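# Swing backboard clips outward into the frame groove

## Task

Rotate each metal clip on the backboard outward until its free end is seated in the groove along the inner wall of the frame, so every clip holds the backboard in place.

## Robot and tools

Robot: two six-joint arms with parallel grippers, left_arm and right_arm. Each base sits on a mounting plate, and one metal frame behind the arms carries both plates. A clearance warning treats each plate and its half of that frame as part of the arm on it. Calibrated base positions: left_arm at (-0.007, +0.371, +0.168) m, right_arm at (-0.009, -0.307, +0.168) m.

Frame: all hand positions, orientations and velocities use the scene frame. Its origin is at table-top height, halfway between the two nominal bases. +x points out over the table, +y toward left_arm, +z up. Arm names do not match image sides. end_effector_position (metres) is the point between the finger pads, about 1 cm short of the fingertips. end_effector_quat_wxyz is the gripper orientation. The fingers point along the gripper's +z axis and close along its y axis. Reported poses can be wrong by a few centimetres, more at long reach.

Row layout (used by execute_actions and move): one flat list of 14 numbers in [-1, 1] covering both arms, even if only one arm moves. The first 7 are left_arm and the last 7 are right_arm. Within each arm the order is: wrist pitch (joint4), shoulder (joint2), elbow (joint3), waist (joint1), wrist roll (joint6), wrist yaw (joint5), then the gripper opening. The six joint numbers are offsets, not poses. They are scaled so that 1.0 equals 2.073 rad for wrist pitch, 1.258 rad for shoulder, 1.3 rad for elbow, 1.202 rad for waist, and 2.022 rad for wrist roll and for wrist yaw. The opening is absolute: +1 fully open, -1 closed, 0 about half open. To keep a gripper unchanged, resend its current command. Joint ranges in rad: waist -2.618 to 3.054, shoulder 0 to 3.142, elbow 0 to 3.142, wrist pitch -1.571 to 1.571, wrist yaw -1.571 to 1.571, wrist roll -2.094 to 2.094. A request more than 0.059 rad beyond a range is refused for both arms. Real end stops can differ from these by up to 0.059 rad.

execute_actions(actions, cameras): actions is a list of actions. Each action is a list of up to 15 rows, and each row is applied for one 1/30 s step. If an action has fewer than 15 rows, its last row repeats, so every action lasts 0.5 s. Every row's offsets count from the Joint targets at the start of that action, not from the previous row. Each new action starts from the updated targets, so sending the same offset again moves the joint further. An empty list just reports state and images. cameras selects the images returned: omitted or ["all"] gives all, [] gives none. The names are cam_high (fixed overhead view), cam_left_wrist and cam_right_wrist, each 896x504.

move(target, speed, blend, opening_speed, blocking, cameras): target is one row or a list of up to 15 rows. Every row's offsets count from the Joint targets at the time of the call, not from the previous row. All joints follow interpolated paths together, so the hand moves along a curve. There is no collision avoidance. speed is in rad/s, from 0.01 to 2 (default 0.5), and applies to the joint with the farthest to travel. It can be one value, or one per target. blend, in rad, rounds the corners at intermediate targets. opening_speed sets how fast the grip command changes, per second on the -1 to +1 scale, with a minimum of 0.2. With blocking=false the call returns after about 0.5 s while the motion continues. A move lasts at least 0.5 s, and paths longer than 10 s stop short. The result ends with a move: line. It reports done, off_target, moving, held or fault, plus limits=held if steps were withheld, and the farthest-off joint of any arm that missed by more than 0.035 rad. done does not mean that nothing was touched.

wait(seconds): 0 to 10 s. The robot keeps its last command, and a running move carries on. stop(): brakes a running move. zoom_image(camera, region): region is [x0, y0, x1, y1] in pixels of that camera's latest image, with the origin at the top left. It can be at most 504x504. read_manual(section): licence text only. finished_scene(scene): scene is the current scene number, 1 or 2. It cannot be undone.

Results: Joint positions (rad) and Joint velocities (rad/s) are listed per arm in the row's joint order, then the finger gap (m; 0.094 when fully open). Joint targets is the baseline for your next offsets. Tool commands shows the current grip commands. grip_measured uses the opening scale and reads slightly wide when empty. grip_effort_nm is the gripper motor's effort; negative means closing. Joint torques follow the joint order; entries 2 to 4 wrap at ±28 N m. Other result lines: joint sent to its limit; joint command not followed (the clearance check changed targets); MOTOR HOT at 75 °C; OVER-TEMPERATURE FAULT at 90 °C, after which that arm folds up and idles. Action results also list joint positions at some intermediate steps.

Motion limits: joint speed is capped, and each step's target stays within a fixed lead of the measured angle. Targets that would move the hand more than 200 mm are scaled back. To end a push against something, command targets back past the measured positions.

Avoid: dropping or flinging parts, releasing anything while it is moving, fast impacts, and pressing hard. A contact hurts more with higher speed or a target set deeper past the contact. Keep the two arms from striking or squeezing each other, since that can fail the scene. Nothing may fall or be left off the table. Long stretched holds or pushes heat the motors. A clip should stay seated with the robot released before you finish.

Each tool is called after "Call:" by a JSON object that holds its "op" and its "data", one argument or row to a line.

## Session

Call:
{"op": "execute_actions", "data": {
  "actions": []
}}

Scene clock: 0.00 s.
left_arm: end_effector_position=(+0.4140, +0.1248, +0.1489) grip_measured=+1.000 grip_effort_nm=n/a end_effector_quat_wxyz=(-0.007, -0.542, +0.841, -0.004) | right_arm: end_effector_position=(+0.0777, -0.5496, +0.1016) grip_measured=+1.000 grip_effort_nm=n/a end_effector_quat_wxyz=(+0.019, -0.341, +0.938, +0.057)
Joint names: [wrist pitch, shoulder, elbow, waist, wrist roll, wrist yaw]
Joint positions: left_arm=[-1.176 2.54 2.148 -0.595 -1.683 -0.023 0.094] | right_arm=[-0.619 1.882 0.853 -1.243 -1.959 -0.046 0.094]
Joint velocities: within noise
Joint torques (N m): no reading
Motor temperatures (°C): left_arm=[20 24 16 18 18 18 17] | right_arm=[16 19 20 18 21 19 17]
Heat: left arm: 24 °C; right arm: 21 °C.
Joint targets: left_arm=[-1.182 2.539 2.151 -0.595 -1.683 -0.028] | right_arm=[-0.625 1.874 0.859 -1.243 -1.960 -0.052]
Tool commands: left_gripper/opening=+1.0 right_gripper/opening=+1.0
camera_calibration:
cam_left_wrist: T_world_to_cam=[[0.901826, -0.431307, -0.0261403, -0.310491], [-0.378671, -0.818011, 0.432973, 0.233185], [-0.208127, -0.380568, -0.901028, 0.352001], [0, 0, 0, 1]] pos_world=[0.44157, 0.190792, 0.208084]
cam_right_wrist: T_world_to_cam=[[0.635147, -0.768456, -0.0778664, -0.467053], [-0.707143, -0.619083, 0.341591, -0.277563], [-0.310704, -0.161898, -0.936617, 0.119638], [0, 0, 0, 1]] pos_world=[0.137543, -0.511375, 0.170501]

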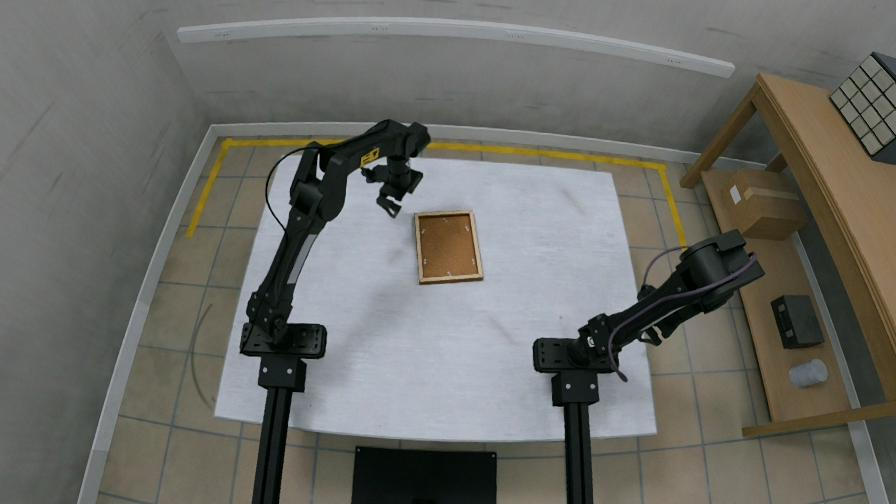

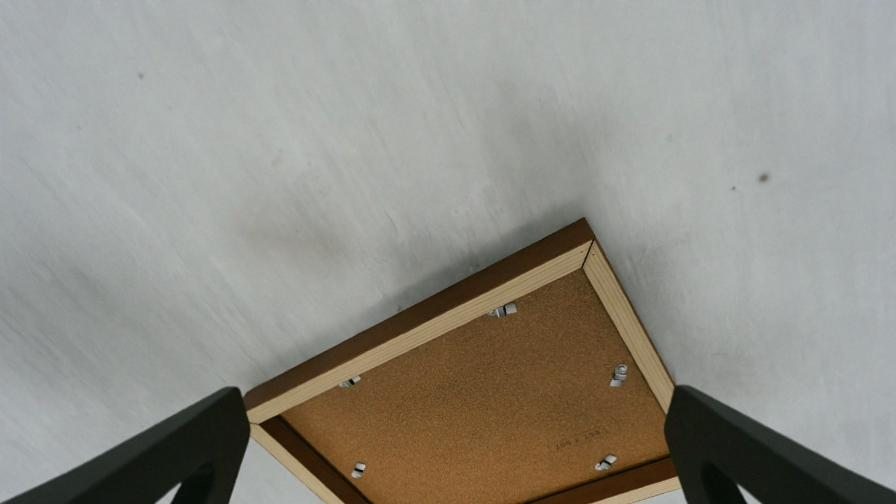

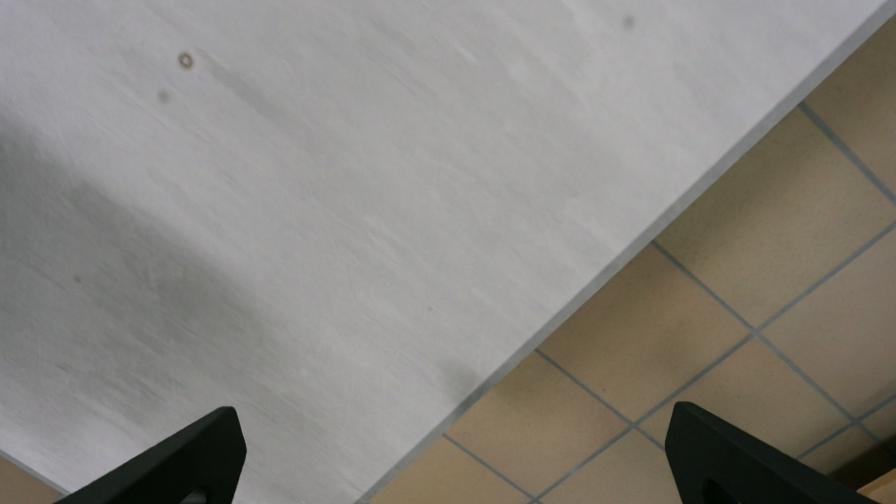

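Call:
{"op": "move", "data": {
  "target": [0,0,0,0.42,0,0,0.5,-0.2557,0.3243,0.7915,0.7,0.5,0.0435,0.3],
  "speed": 1.2,
  "cameras": []
}}

Call:
{"op": "execute_actions", "data": {
  "actions": [],
  "cameras": []
}}

Scene clock: 19.10 s.
left_arm: end_effector_position=(+0.4800, +0.3603, +0.1395) grip_measured=+0.502 grip_effort_nm=-0.120 end_effector_quat_wxyz=(+0.010, +0.735, -0.678, -0.003) | right_arm: end_effector_position=(+0.3938, -0.4908, +0.1819) grip_measured=+0.302 grip_effort_nm=-0.154 end_effector_quat_wxyz=(-0.011, -0.267, +0.964, +0.003)
Joint names: [wrist pitch, shoulder, elbow, waist, wrist roll, wrist yaw]
Joint positions: left_arm=[-1.176 2.54 2.148 -0.087 -1.683 -0.023 0.071] | right_arm=[-1.145 2.271 1.859 -0.399 -0.957 0.031 0.061]
Joint velocities: within noise
Joint torques (N m): left_arm=[-0.11 -14.04 7.13 -0.7 0.02 -0.01] | right_arm=[0.23 -11.69 7.56 0.18 0.03 0.05]
Motor temperatures (°C): left_arm=[20 28 17 18 18 18 17] | right_arm=[16 21 21 18 21 19 17]
Heat: left arm: 28 °C; right arm: 21 °C.
Joint targets: left_arm=[-1.182 2.539 2.151 -0.090 -1.683 -0.028] | right_arm=[-1.156 2.282 1.888 -0.401 -0.949 0.036]
move: done
No camera images: "cameras" was empty.

Scene clock: 19.10 s.
left_arm: end_effector_position=(+0.4800, +0.3603, +0.1395) grip_measured=+0.502 grip_effort_nm=-0.120 end_effector_quat_wxyz=(+0.010, +0.735, -0.678, -0.003) | right_arm: end_effector_position=(+0.3938, -0.4908, +0.1819) grip_measured=+0.302 grip_effort_nm=-0.154 end_effector_quat_wxyz=(-0.011, -0.267, +0.964, +0.003)
Joint names: [wrist pitch, shoulder, elbow, waist, wrist roll, wrist yaw]
Joint positions: left_arm=[-1.176 2.54 2.148 -0.087 -1.683 -0.023 0.071] | right_arm=[-1.145 2.271 1.859 -0.399 -0.957 0.031 0.061]
Joint velocities: within noise
Joint torques (N m): left_arm=[-0.11 -14.04 7.13 -0.7 0.02 -0.01] | right_arm=[0.23 -11.69 7.56 0.18 0.03 0.05]
Motor temperatures (°C): left_arm=[20 28 17 18 18 18 17] | right_arm=[16 21 21 18 21 19 17]
Heat: left arm: 28 °C; right arm: 21 °C.
Joint targets: left_arm=[-1.182 2.539 2.151 -0.090 -1.683 -0.028] | right_arm=[-1.156 2.282 1.888 -0.401 -0.949 0.036]
Tool commands: left_gripper/opening=+0.5 right_gripper/opening=+0.3
No camera images: "cameras" was empty.

Call:
{"op": "move", "data": {
  "target": [0,0,0,0,0,0,0.5,0,0,0,0.892,0.0153,0,-0.213],
  "speed": 1.2,
  "cameras": ["cam_right_wrist"]
}}

Scene clock: 23.87 s.
left_arm: end_effector_position=(+0.4800, +0.3603, +0.1395) grip_measured=+0.502 grip_effort_nm=-0.125 end_effector_quat_wxyz=(+0.010, +0.735, -0.678, -0.003) | right_arm: end_effector_position=(+0.3453, -0.0440, +0.1978) grip_measured=-0.211 grip_effort_nm=-0.149 end_effector_quat_wxyz=(-0.008, +0.710, -0.704, -0.002)
Joint names: [wrist pitch, shoulder, elbow, waist, wrist roll, wrist yaw]
Joint positions: left_arm=[-1.176 2.54 2.148 -0.087 -1.683 -0.023 0.071] | right_arm=[-1.146 2.271 1.859 0.671 -0.925 0.034 0.037]
Joint velocities: within noise
Joint torques (N m): left_arm=[-0.11 -13.9 7.08 -0.77 0.02 -0.02] | right_arm=[0.3 -11.48 7.61 0.57 0.05 -0.02]
Motor temperatures (°C): left_arm=[20 29 17 18 18 18 17] | right_arm=[16 22 22 18 21 19 17]
Heat: left arm: 29 °C; right arm: 22 °C.
Joint targets: left_arm=[-1.182 2.539 2.151 -0.090 -1.683 -0.028] | right_arm=[-1.156 2.282 1.888 0.671 -0.918 0.036]
move: done
camera_calibration:
cam_right_wrist: T_world_to_cam=[[0.999702, -0.000810847, 0.0244117, -0.353289], [-0.0104859, -0.916908, 0.398961, -0.0731921], [0.0220597, -0.399098, -0.916643, 0.2454], [0, 0, 0, 1]] pos_world=[0.347003, 0.0305419, 0.26277]
Images, in order (width x height): cam_right_wrist 896x504.

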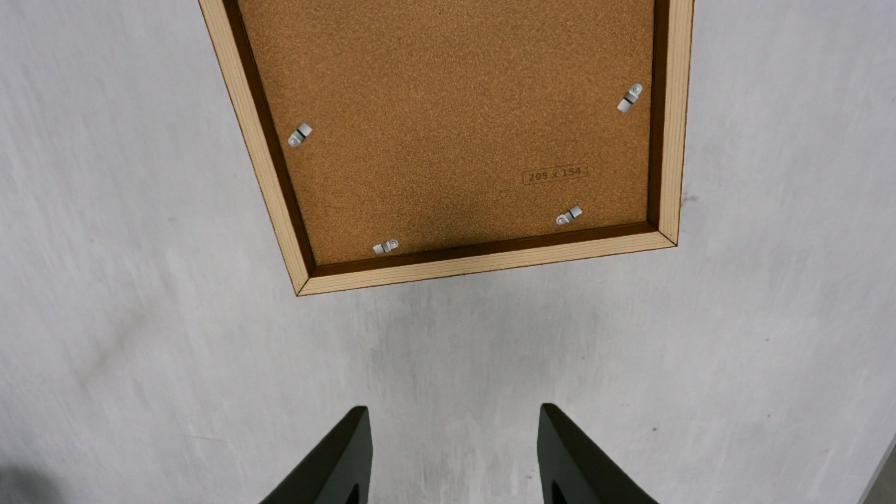

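Call:
{"op": "move", "data": {
  "target": [0,0,0,0,0,0,0.5,-0.1187,0.24,0.4062,0.1057,0,0,-0.213],
  "speed": 0.8,
  "cameras": ["cam_right_wrist"]
}}

Call:
{"op": "zoom_image", "data": {
  "camera": "cam_right_wrist",
  "region": [200, 0, 700, 300]
}}

Scene clock: 40.93 s.
left_arm: end_effector_position=(+0.4800, +0.3603, +0.1395) grip_measured=+0.502 grip_effort_nm=-0.120 end_effector_quat_wxyz=(+0.010, +0.735, -0.678, -0.003) | right_arm: end_effector_position=(+0.3449, +0.0335, +0.1968) grip_measured=-0.211 grip_effort_nm=-0.154 end_effector_quat_wxyz=(+0.001, +0.753, -0.658, -0.002)
Joint names: [wrist pitch, shoulder, elbow, waist, wrist roll, wrist yaw]
Joint positions: left_arm=[-1.176 2.54 2.148 -0.087 -1.683 -0.023 0.071] | right_arm=[-1.391 2.572 2.383 0.796 -0.925 0.035 0.037]
Joint velocities: within noise
Joint torques (N m): left_arm=[-0.11 -13.76 7.21 -0.69 0.05 -0.03] | right_arm=[0.27 -13.33 7.87 0.73 0.04 -0.01]
Motor temperatures (°C): left_arm=[20 30 18 18 18 18 17] | right_arm=[17 24 23 18 21 19 17]
Heat: left arm: 30 °C; right arm: 24 °C.
Joint targets: left_arm=[-1.182 2.539 2.151 -0.090 -1.683 -0.028] | right_arm=[-1.402 2.584 2.416 0.798 -0.918 0.036]
move: done
camera_calibration:
cam_right_wrist: T_world_to_cam=[[0.992051, 0.125348, 0.0111045, -0.351734], [0.109851, -0.905681, 0.409481, -0.0457018], [0.0613846, -0.405006, -0.912251, 0.261228], [0, 0, 0, 1]] pos_world=[0.337923, 0.108497, 0.260925]
Images, in order (width x height): cam_right_wrist 896x504.

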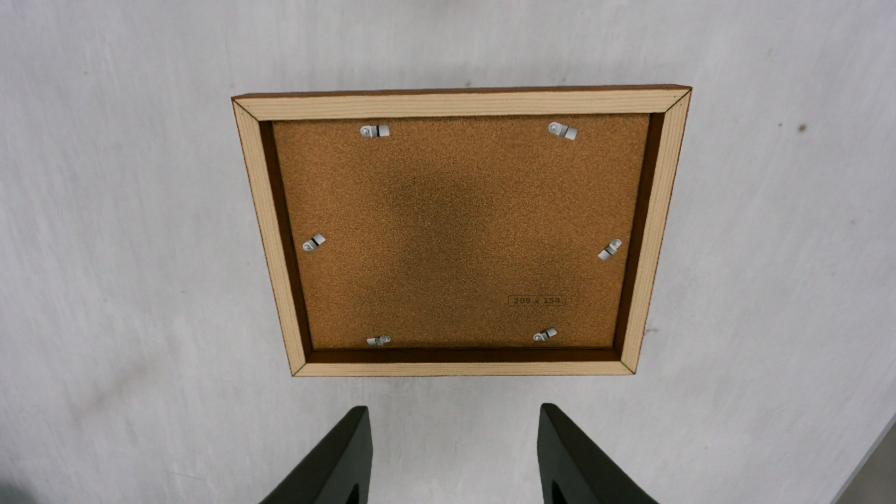

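Scaled by 1.008.

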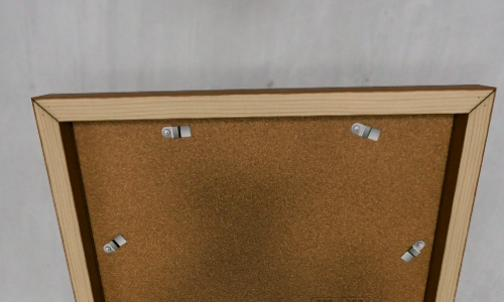

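Call:
{"op": "zoom_image", "data": {
  "camera": "cam_right_wrist",
  "region": [290, 105, 410, 265]
}}

Call:
{"op": "zoom_image", "data": {
  "camera": "cam_right_wrist",
  "region": [530, 105, 650, 265]
}}

Call:
{"op": "zoom_image", "data": {
  "camera": "cam_right_wrist",
  "region": [350, 310, 580, 370]
}}

Scaled by 3.150.

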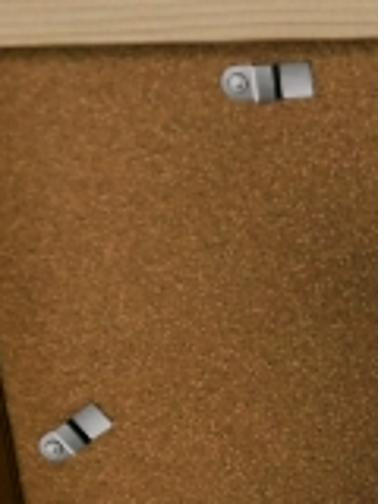

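Scaled by 3.150.

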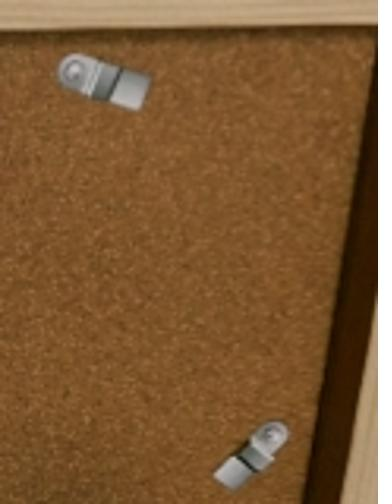

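Scaled by 2.191.

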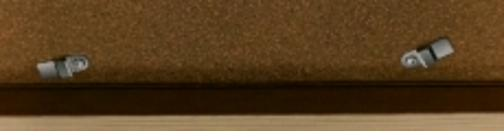

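Call:
{"op": "move", "data": {
  "target": [0,0,0,0,0,0,0.5,0.4178,-0.221,-0.8504,-0.1151,0.713,0,-0.213],
  "speed": 0.8,
  "cameras": ["cam_right_wrist"]
}}

Scene clock: 80.47 s.
left_arm: end_effector_position=(+0.4800, +0.3603, +0.1395) grip_measured=+0.502 grip_effort_nm=-0.120 end_effector_quat_wxyz=(+0.010, +0.735, -0.678, -0.003) | right_arm: end_effector_position=(+0.2971, -0.0762, +0.0509) grip_measured=-0.211 grip_effort_nm=-0.154 end_effector_quat_wxyz=(+0.001, -0.066, +0.998, +0.004)
Joint names: [wrist pitch, shoulder, elbow, waist, wrist roll, wrist yaw]
Joint positions: left_arm=[-1.176 2.54 2.148 -0.087 -1.683 -0.023 0.071] | right_arm=[-0.546 2.34 1.319 0.665 0.516 0.035 0.037]
Joint velocities: within noise
Joint torques (N m): left_arm=[-0.09 -13.79 7.06 -0.84 -0.02 -0.01] | right_arm=[0.49 -14.78 3.6 0.02 0.06 -0.01]
Motor temperatures (°C): left_arm=[20 31 18 18 18 18 17] | right_arm=[17 25 22 18 21 19 17]
Heat: left arm: 31 °C; right arm: 25 °C.
Joint targets: left_arm=[-1.182 2.539 2.151 -0.090 -1.683 -0.028] | right_arm=[-0.535 2.306 1.310 0.660 0.524 0.036]
move: done
camera_calibration:
cam_right_wrist: T_world_to_cam=[[0.123692, -0.992281, 0.00883957, -0.116045], [-0.905856, -0.109273, 0.409247, 0.282432], [-0.405123, -0.0586282, -0.912381, 0.251678], [0, 0, 0, 1]] pos_world=[0.372157, -0.0695313, 0.115067]
Images, in order (width x height): cam_right_wrist 896x504.

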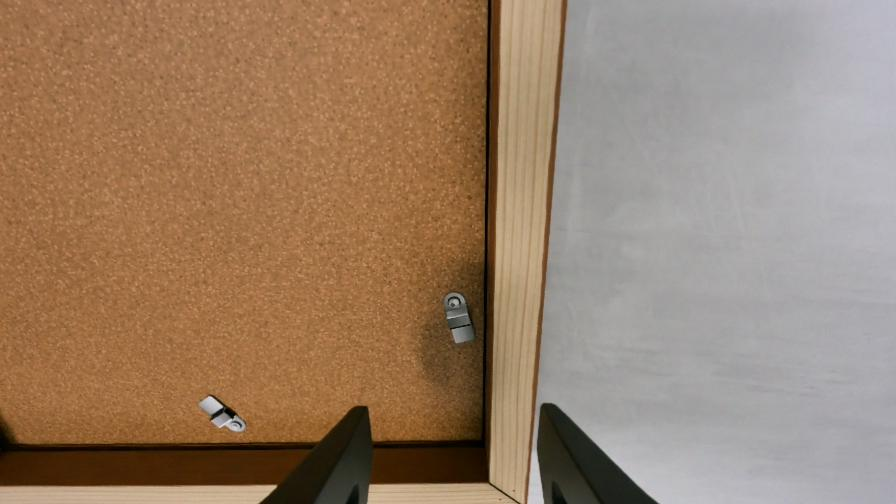

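Call:
{"op": "move", "data": {
  "target": [0,0,0,0,0,0,0.5,0.0222,0.0914,0.0385,-0.015,-0.0158,0,-0.213],
  "speed": 0.2,
  "cameras": ["cam_right_wrist"]
}}

Scene clock: 93.27 s.
left_arm: end_effector_position=(+0.4800, +0.3603, +0.1395) grip_measured=+0.502 grip_effort_nm=-0.125 end_effector_quat_wxyz=(+0.010, +0.735, -0.678, -0.003) | right_arm: end_effector_position=(+0.3011, -0.0801, +0.0273) grip_measured=-0.211 grip_effort_nm=-0.154 end_effector_quat_wxyz=(-0.003, -0.066, +0.998, +0.001)
Joint names: [wrist pitch, shoulder, elbow, waist, wrist roll, wrist yaw]
Joint positions: left_arm=[-1.176 2.54 2.148 -0.087 -1.683 -0.023 0.071] | right_arm=[-0.5 2.413 1.336 0.648 0.499 0.035 0.037]
Joint velocities: within noise
Joint torques (N m): left_arm=[-0.1 -13.86 6.94 -0.61 0.02 -0.04] | right_arm=[0.47 -10.96 5.82 -0.16 -0.11 -0.02]
Motor temperatures (°C): left_arm=[20 32 18 18 18 18 17] | right_arm=[17 24 22 18 21 19 17]
Heat: left arm: 32 °C; right arm: 24 °C.
Joint targets: left_arm=[-1.182 2.539 2.151 -0.090 -1.683 -0.028] | right_arm=[-0.490 2.421 1.361 0.641 0.492 0.036]
move: done
camera_calibration:
cam_right_wrist: T_world_to_cam=[[0.124156, -0.992169, 0.0136263, -0.120474], [-0.902587, -0.10722, 0.416942, 0.294239], [-0.412216, -0.0640648, -0.908831, 0.233062], [0, 0, 0, 1]] pos_world=[0.376606, -0.0730516, 0.0907751]
Images, in order (width x height): cam_right_wrist 896x504.

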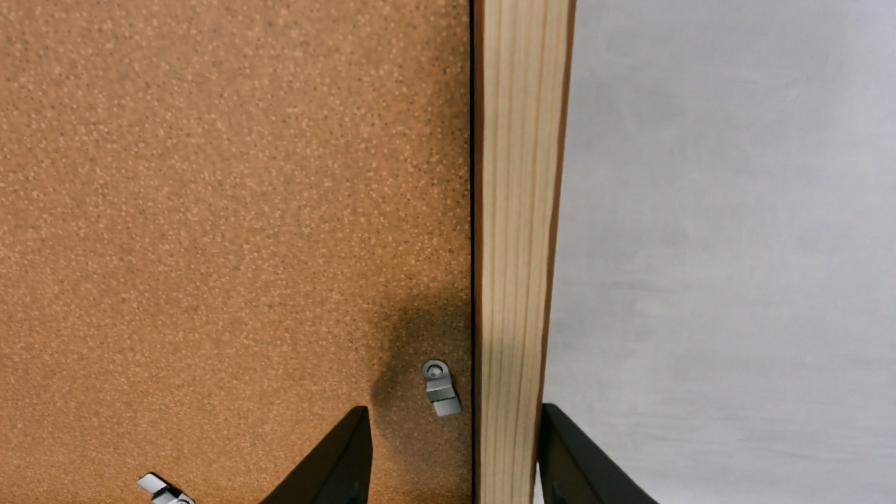

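Call:
{"op": "move", "data": {
  "target": [0,0,0,0,0,0,0.5,0.0087,0.0143,0,0,0,0,-0.149],
  "speed": 0.1,
  "cameras": ["cam_right_wrist"]
}}

Scene clock: 105.63 s.
left_arm: end_effector_position=(+0.4800, +0.3603, +0.1395) grip_measured=+0.502 grip_effort_nm=-0.139 end_effector_quat_wxyz=(+0.010, +0.735, -0.678, -0.003) | right_arm: end_effector_position=(+0.3014, -0.0796, +0.0220) grip_measured=-0.151 grip_effort_nm=0.061 end_effector_quat_wxyz=(-0.002, -0.066, +0.998, +0.002)
Joint names: [wrist pitch, shoulder, elbow, waist, wrist roll, wrist yaw]
Joint positions: left_arm=[-1.176 2.54 2.148 -0.087 -1.683 -0.023 0.071] | right_arm=[-0.482 2.427 1.336 0.648 0.499 0.035 0.04]
Joint velocities: within noise
Joint torques (N m): left_arm=[-0.13 -13.83 6.99 -0.75 0.02 -0.06] | right_arm=[0.48 -10.66 5.7 -0.12 -0.11 -0.01]
Motor temperatures (°C): left_arm=[20 32 18 18 18 18 17] | right_arm=[17 24 22 18 21 19 17]
Heat: left arm: 32 °C; right arm: 24 °C.
Joint targets: left_arm=[-1.182 2.539 2.151 -0.090 -1.683 -0.028] | right_arm=[-0.471 2.439 1.361 0.641 0.492 0.036]
move: done
camera_calibration:
cam_right_wrist: T_world_to_cam=[[0.124382, -0.99216, 0.0121439, -0.119979], [-0.903582, -0.108204, 0.414525, 0.297075], [-0.409961, -0.0625324, -0.909957, 0.227878], [0, 0, 0, 1]] pos_world=[0.376776, -0.0726443, 0.0856712]
Images, in order (width x height): cam_right_wrist 896x504.

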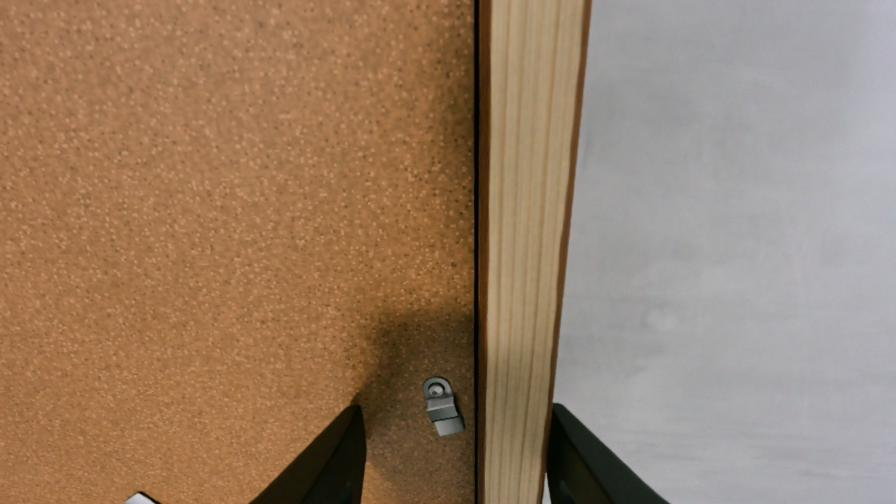

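Call:
{"op": "move", "data": {
  "target": [
    [0,0,0,0,0,0,0.5,0.0024,0.0045,0,0,0,0,-0.149],
    [0,0,0,0,0,0,0.5,0.0024,0.0045,0,0,0,0,-0.4],
    [0,0,0,0,0,0,0.5,0.0024,0.0045,0,0,0,0,-0.55]
  ],
  "speed": 0.1,
  "opening_speed": 0.2,
  "cameras": ["cam_right_wrist"]
}}

Scene clock: 113.40 s.
left_arm: end_effector_position=(+0.4800, +0.3603, +0.1395) grip_measured=+0.502 grip_effort_nm=-0.129 end_effector_quat_wxyz=(+0.010, +0.735, -0.678, -0.003) | right_arm: end_effector_position=(+0.3022, -0.0818, +0.0208) grip_measured=-0.546 grip_effort_nm=-0.256 end_effector_quat_wxyz=(-0.002, -0.065, +0.998, +0.000)
Joint names: [wrist pitch, shoulder, elbow, waist, wrist roll, wrist yaw]
Joint positions: left_arm=[-1.176 2.54 2.148 -0.087 -1.683 -0.023 0.071] | right_arm=[-0.481 2.43 1.336 0.644 0.497 0.038 0.021]
Joint velocities: within noise
Joint torques (N m): left_arm=[-0.09 -14 7.05 -0.7 -0.01 -0.05] | right_arm=[0.51 -10.43 5.72 0.29 -0.1 -0.04]
Motor temperatures (°C): left_arm=[20 32 19 18 18 18 17] | right_arm=[17 24 23 18 21 19 17]
Heat: left arm: 32 °C; right arm: 24 °C.
Joint targets: left_arm=[-1.182 2.539 2.151 -0.090 -1.683 -0.028] | right_arm=[-0.466 2.444 1.361 0.642 0.492 0.036]
move: done
camera_calibration:
cam_right_wrist: T_world_to_cam=[[0.122213, -0.99237, 0.0163249, -0.121633], [-0.90383, -0.104483, 0.414939, 0.298392], [-0.410067, -0.0654659, -0.909703, 0.22677], [0, 0, 0, 1]] pos_world=[0.377552, -0.0746821, 0.0844645]
Images, in order (width x height): cam_right_wrist 896x504.

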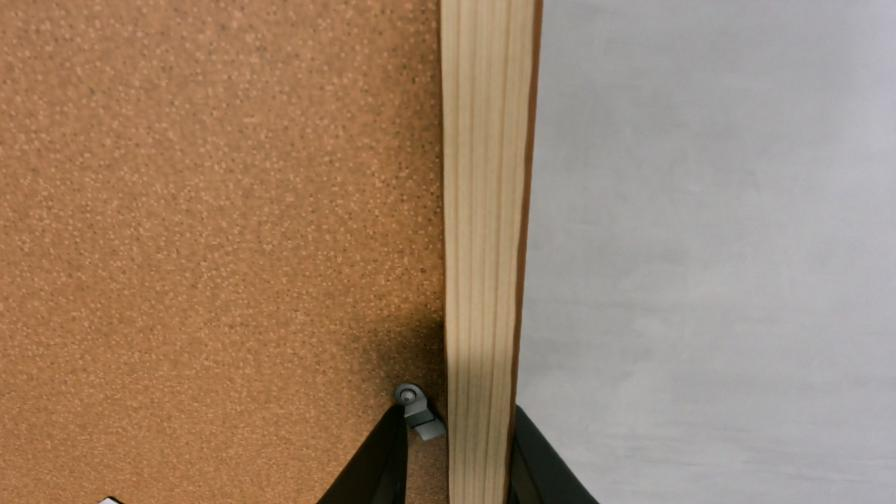

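Call:
{"op": "move", "data": {
  "target": [0,0,0,0,0,0,0.5,0,0,0,0,0,0,-0.76],
  "speed": 0.1,
  "opening_speed": 0.2,
  "cameras": ["cam_right_wrist"]
}}

Call:
{"op": "zoom_image", "data": {
  "camera": "cam_right_wrist",
  "region": [350, 340, 570, 494]
}}

Scene clock: 117.50 s.
left_arm: end_effector_position=(+0.4800, +0.3603, +0.1395) grip_measured=+0.502 grip_effort_nm=-0.120 end_effector_quat_wxyz=(+0.010, +0.735, -0.678, -0.003) | right_arm: end_effector_position=(+0.3020, -0.0824, +0.0208) grip_measured=-0.757 grip_effort_nm=-0.637 end_effector_quat_wxyz=(-0.002, -0.066, +0.998, -0.002)
Joint names: [wrist pitch, shoulder, elbow, waist, wrist roll, wrist yaw]
Joint positions: left_arm=[-1.176 2.54 2.148 -0.087 -1.683 -0.023 0.071] | right_arm=[-0.483 2.43 1.336 0.644 0.496 0.041 0.011]
Joint velocities: within noise
Joint torques (N m): left_arm=[-0.1 -13.82 7.06 -0.66 -0.02 -0.01] | right_arm=[0.53 -10.44 5.71 0.31 -0.08 -0.06]
Motor temperatures (°C): left_arm=[20 32 19 18 18 18 17] | right_arm=[17 24 23 18 21 19 17]
Heat: left arm: 32 °C; right arm: 24 °C.
Joint targets: left_arm=[-1.182 2.539 2.151 -0.090 -1.683 -0.028] | right_arm=[-0.466 2.444 1.361 0.642 0.492 0.036]
move: done
camera_calibration:
cam_right_wrist: T_world_to_cam=[[0.122681, -0.992259, 0.0192476, -0.122412], [-0.903698, -0.103673, 0.415429, 0.298214], [-0.410217, -0.0683593, -0.909422, 0.226475], [0, 0, 0, 1]] pos_world=[0.377417, -0.0750662, 0.0844305]
Images, in order (width x height): cam_right_wrist 896x504.

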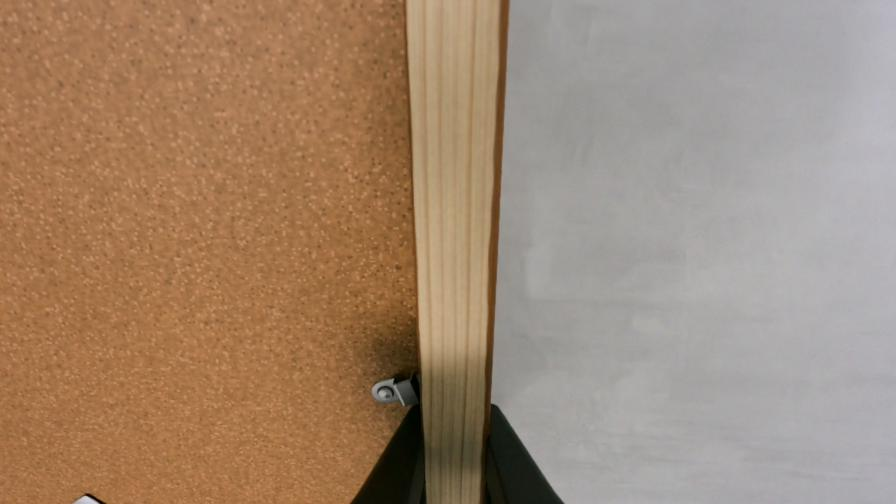

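Scaled by 2.291.

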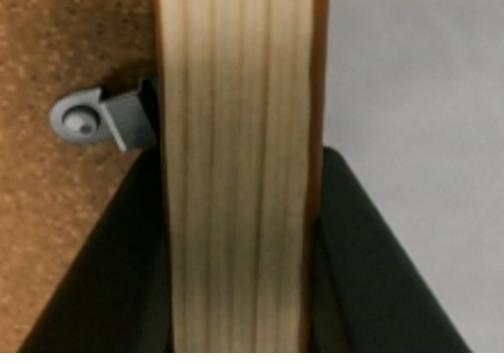

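Call:
{"op": "move", "data": {
  "target": [
    [0,0,0,0,0,0,0.5,0,0,0,0,0,0,-0.82],
    [0,0,0,0,0,0,0.5,-0.015,-0.0517,0,0,0,0,-0.82],
    [0,0,0,0,0,0,0.5,0.082,-0.1638,-0.2773,-0.0125,-0.0069,0,-0.82]
  ],
  "speed": [0.1,0.1,0.15],
  "opening_speed": 0.3,
  "cameras": ["cam_high","cam_right_wrist"]
}}

Scene clock: 144.57 s.
left_arm: end_effector_position=(+0.4800, +0.3603, +0.1395) grip_measured=+0.502 grip_effort_nm=-0.120 end_effector_quat_wxyz=(+0.010, +0.735, -0.678, -0.003) | right_arm: end_effector_position=(+0.2507, -0.1238, +0.0220) grip_measured=-0.771 grip_effort_nm=-1.077 end_effector_quat_wxyz=(-0.005, -0.065, +0.998, -0.003)
Joint names: [wrist pitch, shoulder, elbow, waist, wrist roll, wrist yaw]
Joint positions: left_arm=[-1.176 2.54 2.148 -0.087 -1.683 -0.023 0.071] | right_arm=[-0.309 2.28 1.007 0.634 0.487 0.041 0.011]
Joint velocities: within noise
Joint torques (N m): left_arm=[-0.11 -13.89 6.95 -0.65 0.05 -0.03] | right_arm=[0.49 -13.93 2.77 -0.2 -0.11 -0.06]
Motor temperatures (°C): left_arm=[20 33 19 18 18 18 17] | right_arm=[17 24 23 18 21 19 18]
Heat: left arm: 33 °C; right arm: 24 °C.
Joint targets: left_arm=[-1.182 2.539 2.151 -0.090 -1.683 -0.028] | right_arm=[-0.296 2.239 1.000 0.627 0.478 0.036]
move: off_target (right_arm); right_arm: the shoulder is farthest, 0.042 rad from its target
camera_calibration:
cam_right_wrist: T_world_to_cam=[[0.121841, -0.992311, 0.0217507, -0.157133], [-0.901945, -0.101545, 0.419743, 0.246767], [-0.414307, -0.0707599, -0.907383, 0.204405], [0, 0, 0, 1]] pos_world=[0.326402, -0.116403, 0.0853124]
Images, in order (width x height): cam_high 896x504, cam_right_wrist 896x504.

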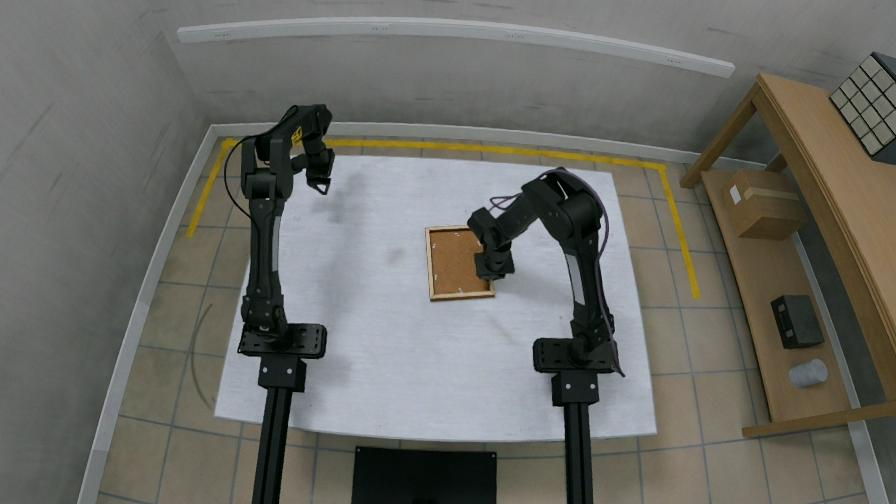

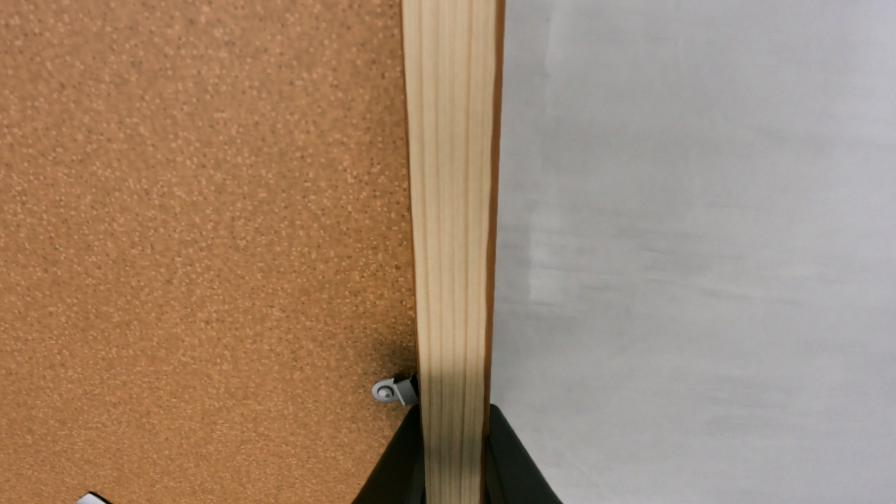

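Call:
{"op": "execute_actions", "data": {
  "actions": []
}}

Scene clock: 176.07 s.
left_arm: end_effector_position=(+0.4800, +0.3603, +0.1395) grip_measured=+0.502 grip_effort_nm=-0.125 end_effector_quat_wxyz=(+0.010, +0.735, -0.678, -0.003) | right_arm: end_effector_position=(+0.2507, -0.1238, +0.0220) grip_measured=-0.771 grip_effort_nm=-1.077 end_effector_quat_wxyz=(-0.004, -0.065, +0.998, -0.003)
Joint names: [wrist pitch, shoulder, elbow, waist, wrist roll, wrist yaw]
Joint positions: left_arm=[-1.176 2.54 2.148 -0.087 -1.683 -0.023 0.071] | right_arm=[-0.308 2.28 1.007 0.634 0.486 0.041 0.011]
Joint velocities: within noise
Joint torques (N m): left_arm=[-0.11 -13.89 7.15 -0.61 0.02 -0.01] | right_arm=[0.47 -13.9 2.76 -0.17 -0.11 -0.07]
Motor temperatures (°C): left_arm=[20 34 19 18 18 18 17] | right_arm=[17 26 22 18 21 19 19]
Heat: left arm: 34 °C; right arm: 26 °C.
Joint targets: left_arm=[-1.182 2.539 2.151 -0.090 -1.683 -0.028] | right_arm=[-0.296 2.239 1.000 0.627 0.478 0.036]
Tool commands: left_gripper/opening=+0.5 right_gripper/opening=-0.82
camera_calibration:
cam_left_wrist: T_world_to_cam=[[0.997129, 0.0610291, -0.0448135, -0.489193], [0.0743335, -0.901609, 0.426117, 0.268441], [-0.0143988, -0.428225, -0.903558, 0.371424], [0, 0, 0, 1]] pos_world=[0.473182, 0.430937, 0.199293]
cam_right_wrist: T_world_to_cam=[[0.122198, -0.992271, 0.0215664, -0.157205], [-0.902037, -0.101969, 0.419442, 0.246774], [-0.414001, -0.0707086, -0.907526, 0.204296], [0, 0, 0, 1]] pos_world=[0.326389, -0.116381, 0.0852871]

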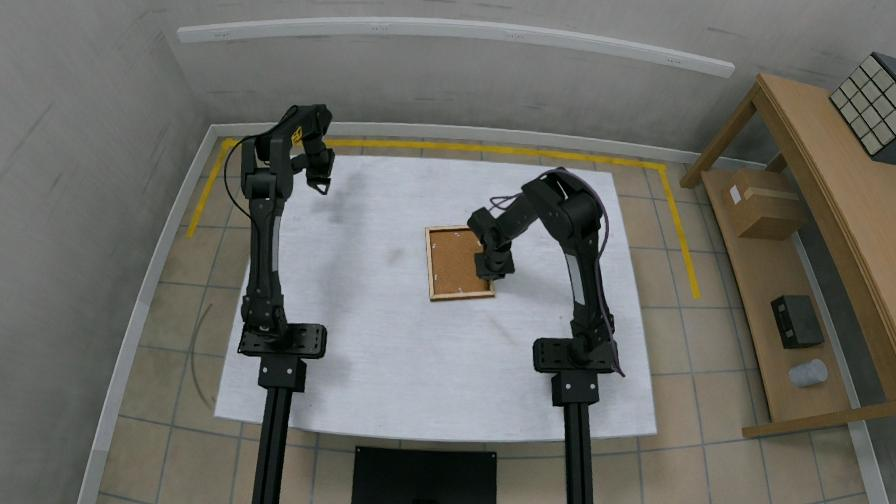

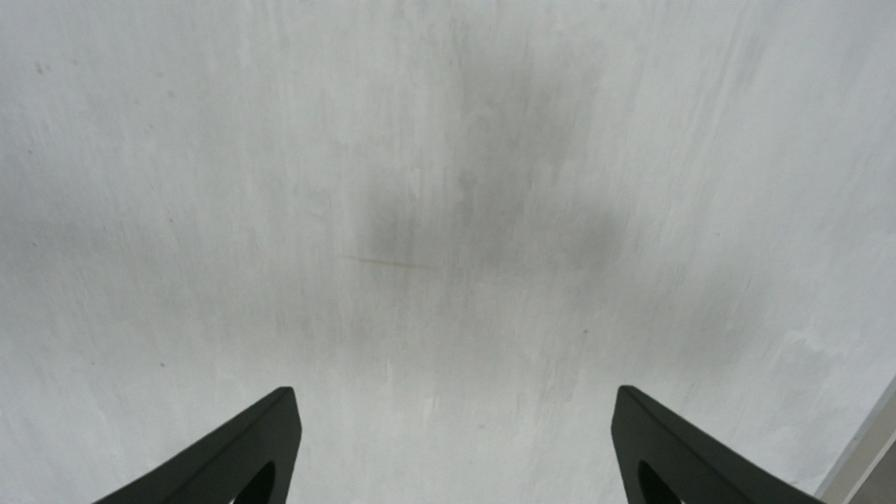

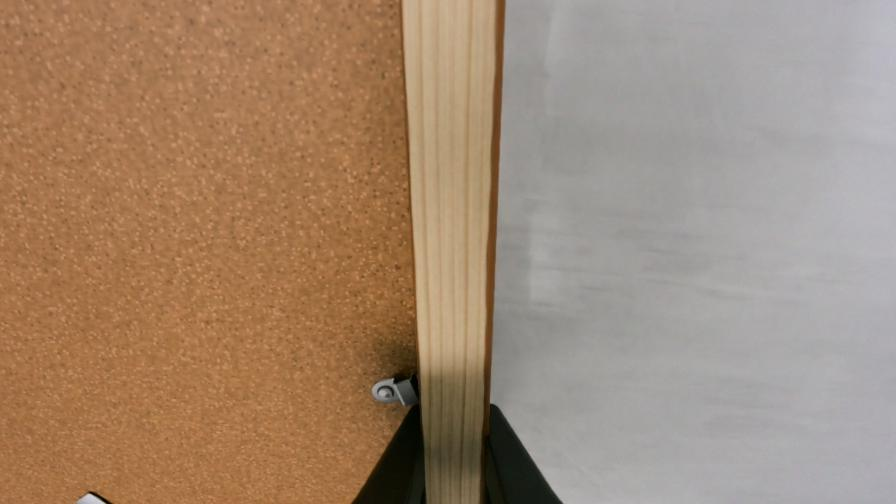

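Call:
{"op": "move", "data": {
  "target": [
    [0,0,0,0,0,0,0.5,0,0.046,0,0,0,0,-0.82],
    [0,0,0,0,0,0,0.5,0,0.046,0,0,0,0,-0.4]
  ],
  "speed": 0.1,
  "opening_speed": 0.4,
  "cameras": ["cam_right_wrist"]
}}

Scene clock: 183.77 s.
left_arm: end_effector_position=(+0.4800, +0.3603, +0.1395) grip_measured=+0.502 grip_effort_nm=-0.120 end_effector_quat_wxyz=(+0.010, +0.735, -0.678, -0.003) | right_arm: end_effector_position=(+0.2503, -0.1240, +0.0197) grip_measured=-0.402 grip_effort_nm=0.066 end_effector_quat_wxyz=(-0.005, -0.066, +0.998, -0.003)
Joint names: [wrist pitch, shoulder, elbow, waist, wrist roll, wrist yaw]
Joint positions: left_arm=[-1.176 2.54 2.148 -0.087 -1.683 -0.023 0.071] | right_arm=[-0.302 2.288 1.007 0.634 0.485 0.041 0.028]
Joint velocities: within noise
Joint torques (N m): left_arm=[-0.09 -13.93 7.06 -0.72 0.03 -0.04] | right_arm=[0.41 -9.06 2.8 -0.16 -0.1 -0.07]
Motor temperatures (°C): left_arm=[20 34 19 18 18 18 17] | right_arm=[17 26 22 18 21 19 19]
Heat: left arm: 34 °C; right arm: 26 °C.
Joint targets: left_arm=[-1.182 2.539 2.151 -0.090 -1.683 -0.028] | right_arm=[-0.296 2.296 1.000 0.627 0.478 0.036]
move: done
camera_calibration:
cam_right_wrist: T_world_to_cam=[[0.123778, -0.992064, 0.0220932, -0.157653], [-0.90148, -0.103114, 0.420359, 0.247064], [-0.414745, -0.0719476, -0.907089, 0.202066], [0, 0, 0, 1]] pos_world=[0.326043, -0.116388, 0.0829195]
Images, in order (width x height): cam_right_wrist 896x504.

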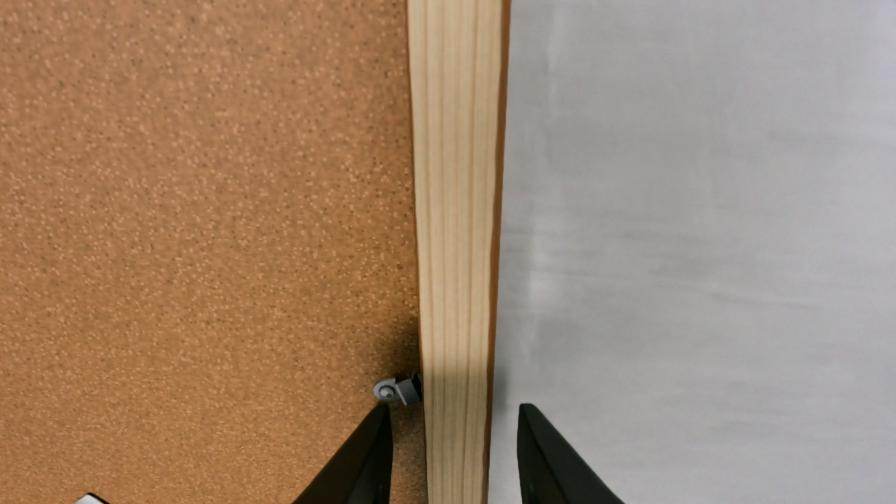

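Call:
{"op": "move", "data": {
  "target": [
    [0,0,0,0,0,0,0.5,-0.0675,-0.1113,0,0,0,0,-0.4],
    [0,0,0,0,0,0,0.5,-0.2016,0.1733,0.5062,-0.0948,-0.0574,0,-0.4]
  ],
  "speed": [0.3, 0.6],
  "blend": 0.02,
  "cameras": ["cam_right_wrist"]
}}

Call:
{"op": "move", "data": {
  "target": [0,0,0,0,0,0,0.5,0,0,0,0,0,0,-0.149],
  "cameras": ["cam_right_wrist"]
}}

Scene clock: 205.03 s.
left_arm: end_effector_position=(+0.4800, +0.3603, +0.1395) grip_measured=+0.502 grip_effort_nm=-0.120 end_effector_quat_wxyz=(+0.010, +0.735, -0.678, -0.003) | right_arm: end_effector_position=(+0.3723, -0.1008, +0.0459) grip_measured=-0.402 grip_effort_nm=0.066 end_effector_quat_wxyz=(-0.004, -0.065, +0.998, -0.002)
Joint names: [wrist pitch, shoulder, elbow, waist, wrist roll, wrist yaw]
Joint positions: left_arm=[-1.176 2.54 2.148 -0.087 -1.683 -0.023 0.071] | right_arm=[-0.706 2.5 1.631 0.517 0.369 0.041 0.028]
Joint velocities: within noise
Joint torques (N m): left_arm=[-0.12 -13.78 7.05 -0.68 0.03 -0.03] | right_arm=[0.26 -11.77 6.61 0.21 -0.13 -0.07]
Motor temperatures (°C): left_arm=[20 35 19 18 18 18 17] | right_arm=[17 26 22 18 21 19 18]
Heat: left arm: 35 °C; right arm: 26 °C.
Joint targets: left_arm=[-1.182 2.539 2.151 -0.090 -1.683 -0.028] | right_arm=[-0.714 2.514 1.658 0.513 0.362 0.036]
move: done
camera_calibration:
cam_right_wrist: T_world_to_cam=[[0.122365, -0.992287, 0.019852, -0.149737], [-0.902567, -0.102937, 0.418063, 0.34889], [-0.412795, -0.0690739, -0.908201, 0.277659], [0, 0, 0, 1]] pos_world=[0.447835, -0.0934895, 0.109285]
Images, in order (width x height): cam_right_wrist 896x504.

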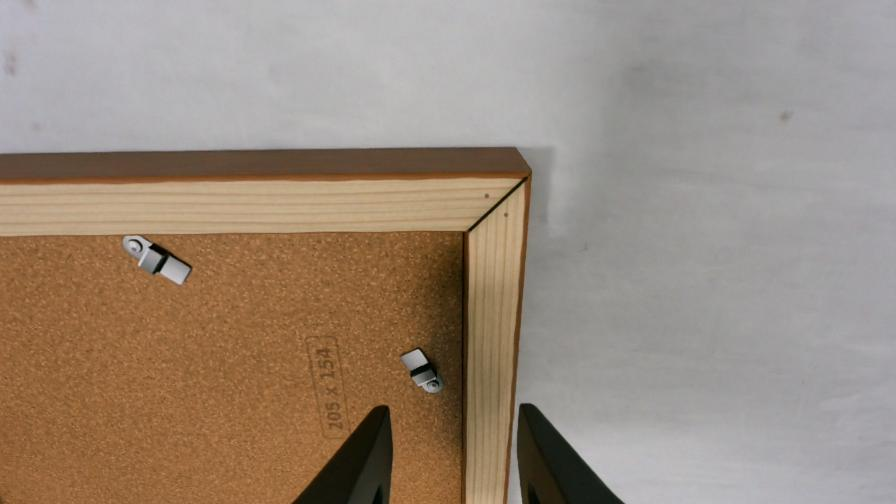

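Scene clock: 205.53 s.
left_arm: end_effector_position=(+0.4800, +0.3603, +0.1395) grip_measured=+0.502 grip_effort_nm=-0.129 end_effector_quat_wxyz=(+0.010, +0.735, -0.678, -0.003) | right_arm: end_effector_position=(+0.3722, -0.1009, +0.0459) grip_measured=-0.151 grip_effort_nm=0.061 end_effector_quat_wxyz=(-0.004, -0.066, +0.998, -0.002)
Joint names: [wrist pitch, shoulder, elbow, waist, wrist roll, wrist yaw]
Joint positions: left_arm=[-1.176 2.54 2.148 -0.087 -1.683 -0.023 0.071] | right_arm=[-0.706 2.5 1.631 0.517 0.369 0.041 0.04]
Joint velocities: within noise
Joint torques (N m): left_arm=[-0.08 -13.85 7.09 -0.68 0.03 -0.02] | right_arm=[0.26 -11.74 6.6 0.17 -0.11 -0.07]
Motor temperatures (°C): left_arm=[20 35 19 18 18 18 17] | right_arm=[17 26 22 18 21 19 18]
Heat: left arm: 35 °C; right arm: 26 °C.
Joint targets: left_arm=[-1.182 2.539 2.151 -0.090 -1.683 -0.028] | right_arm=[-0.714 2.514 1.658 0.513 0.362 0.036]
move: done
camera_calibration:
cam_right_wrist: T_world_to_cam=[[0.122765, -0.992234, 0.0199893, -0.149922], [-0.902386, -0.10322, 0.418385, 0.348699], [-0.413073, -0.0694011, -0.90805, 0.277686], [0, 0, 0, 1]] pos_world=[0.44777, -0.0934936, 0.109259]
Images, in order (width x height): cam_right_wrist 896x504.

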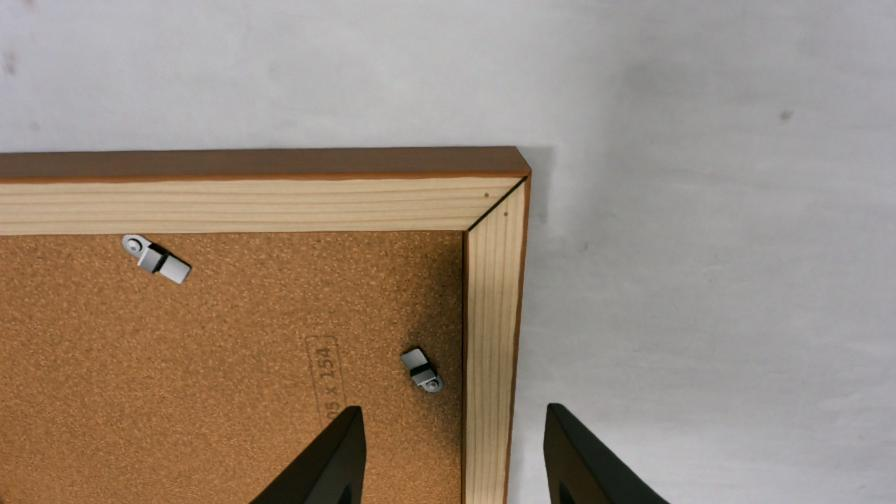

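Call:
{"op": "move", "data": {
  "target": [0,0,0,0,0,0,0.5,0.0376,0.0477,0.002,0,0,0,-0.149],
  "speed": 0.12,
  "cameras": ["cam_right_wrist"]
}}

Scene clock: 225.93 s.
left_arm: end_effector_position=(+0.4800, +0.3603, +0.1395) grip_measured=+0.502 grip_effort_nm=-0.115 end_effector_quat_wxyz=(+0.010, +0.735, -0.678, -0.003) | right_arm: end_effector_position=(+0.3722, -0.0997, +0.0222) grip_measured=-0.151 grip_effort_nm=0.066 end_effector_quat_wxyz=(-0.004, -0.066, +0.998, -0.002)
Joint names: [wrist pitch, shoulder, elbow, waist, wrist roll, wrist yaw]
Joint positions: left_arm=[-1.176 2.54 2.148 -0.087 -1.683 -0.023 0.071] | right_arm=[-0.65 2.559 1.635 0.517 0.368 0.04 0.04]
Joint velocities: within noise
Joint torques (N m): left_arm=[-0.11 -13.71 7.09 -0.7 0.03 -0.04] | right_arm=[0.5 -11.77 6.35 0.24 -0.1 -0.06]
Motor temperatures (°C): left_arm=[20 35 19 18 18 18 17] | right_arm=[17 27 22 18 21 19 18]
Heat: left arm: 35 °C; right arm: 27 °C.
Joint targets: left_arm=[-1.182 2.539 2.151 -0.090 -1.683 -0.028] | right_arm=[-0.636 2.575 1.661 0.513 0.362 0.036]
move: done
camera_calibration:
cam_right_wrist: T_world_to_cam=[[0.123479, -0.992159, 0.0193487, -0.148557], [-0.902512, -0.104173, 0.417876, 0.358667], [-0.412584, -0.0690615, -0.908298, 0.256142], [0, 0, 0, 1]] pos_world=[0.447725, -0.0923392, 0.0856488]
Images, in order (width x height): cam_right_wrist 896x504.

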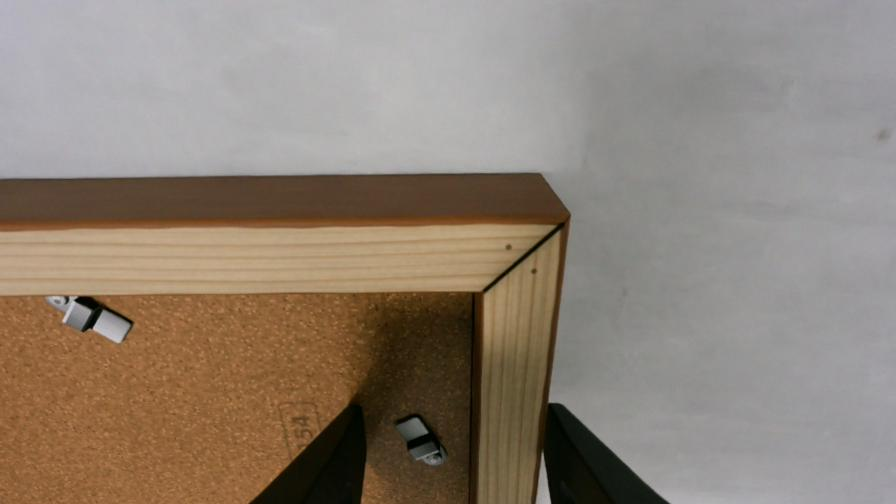

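Call:
{"op": "move", "data": {
  "target": [
    [0,0,0,0,0,0,0.5,0.0015,0.0032,0,0,0,0,-0.149],
    [0,0,0,0,0,0,0.5,0.0015,0.0032,0,0,0,0,-0.4]
  ],
  "speed": 0.1,
  "opening_speed": 0.2,
  "cameras": ["cam_right_wrist"]
}}

Scene clock: 236.93 s.
left_arm: end_effector_position=(+0.4800, +0.3603, +0.1395) grip_measured=+0.502 grip_effort_nm=-0.125 end_effector_quat_wxyz=(+0.010, +0.735, -0.678, -0.003) | right_arm: end_effector_position=(+0.3735, -0.0989, +0.0220) grip_measured=-0.397 grip_effort_nm=-0.198 end_effector_quat_wxyz=(-0.001, -0.066, +0.998, +0.000)
Joint names: [wrist pitch, shoulder, elbow, waist, wrist roll, wrist yaw]
Joint positions: left_arm=[-1.176 2.54 2.148 -0.087 -1.683 -0.023 0.071] | right_arm=[-0.644 2.56 1.635 0.517 0.368 0.04 0.028]
Joint velocities: within noise
Joint torques (N m): left_arm=[-0.08 -13.93 7.08 -0.7 0.01 -0.06] | right_arm=[0.48 -11.41 6.38 0.2 -0.11 -0.06]
Motor temperatures (°C): left_arm=[20 36 19 18 18 18 17] | right_arm=[17 26 23 18 21 19 18]
Heat: left arm: 36 °C; right arm: 26 °C.
Joint targets: left_arm=[-1.182 2.539 2.151 -0.090 -1.683 -0.028] | right_arm=[-0.633 2.579 1.661 0.513 0.362 0.036]
move: done
camera_calibration:
cam_right_wrist: T_world_to_cam=[[0.123143, -0.992247, 0.0167536, -0.147756], [-0.904685, -0.105305, 0.412864, 0.360794], [-0.407899, -0.0659982, -0.910639, 0.255181], [0, 0, 0, 1]] pos_world=[0.448688, -0.0917754, 0.0858948]
Images, in order (width x height): cam_right_wrist 896x504.

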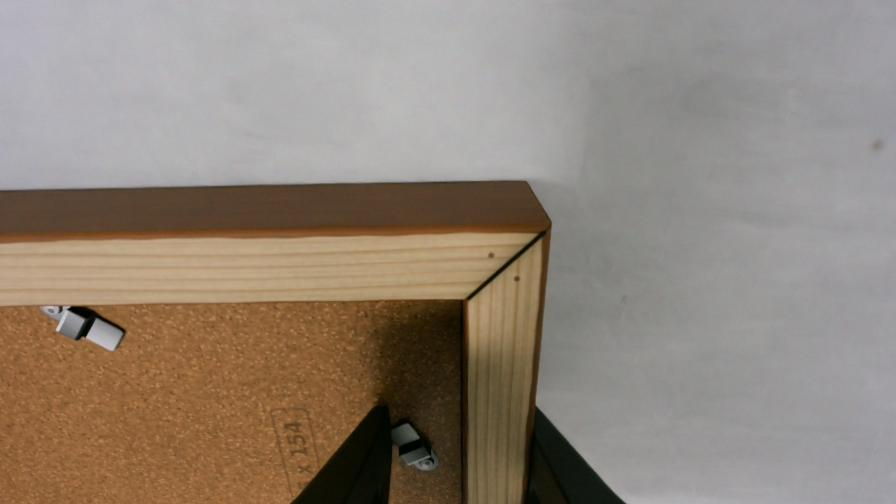

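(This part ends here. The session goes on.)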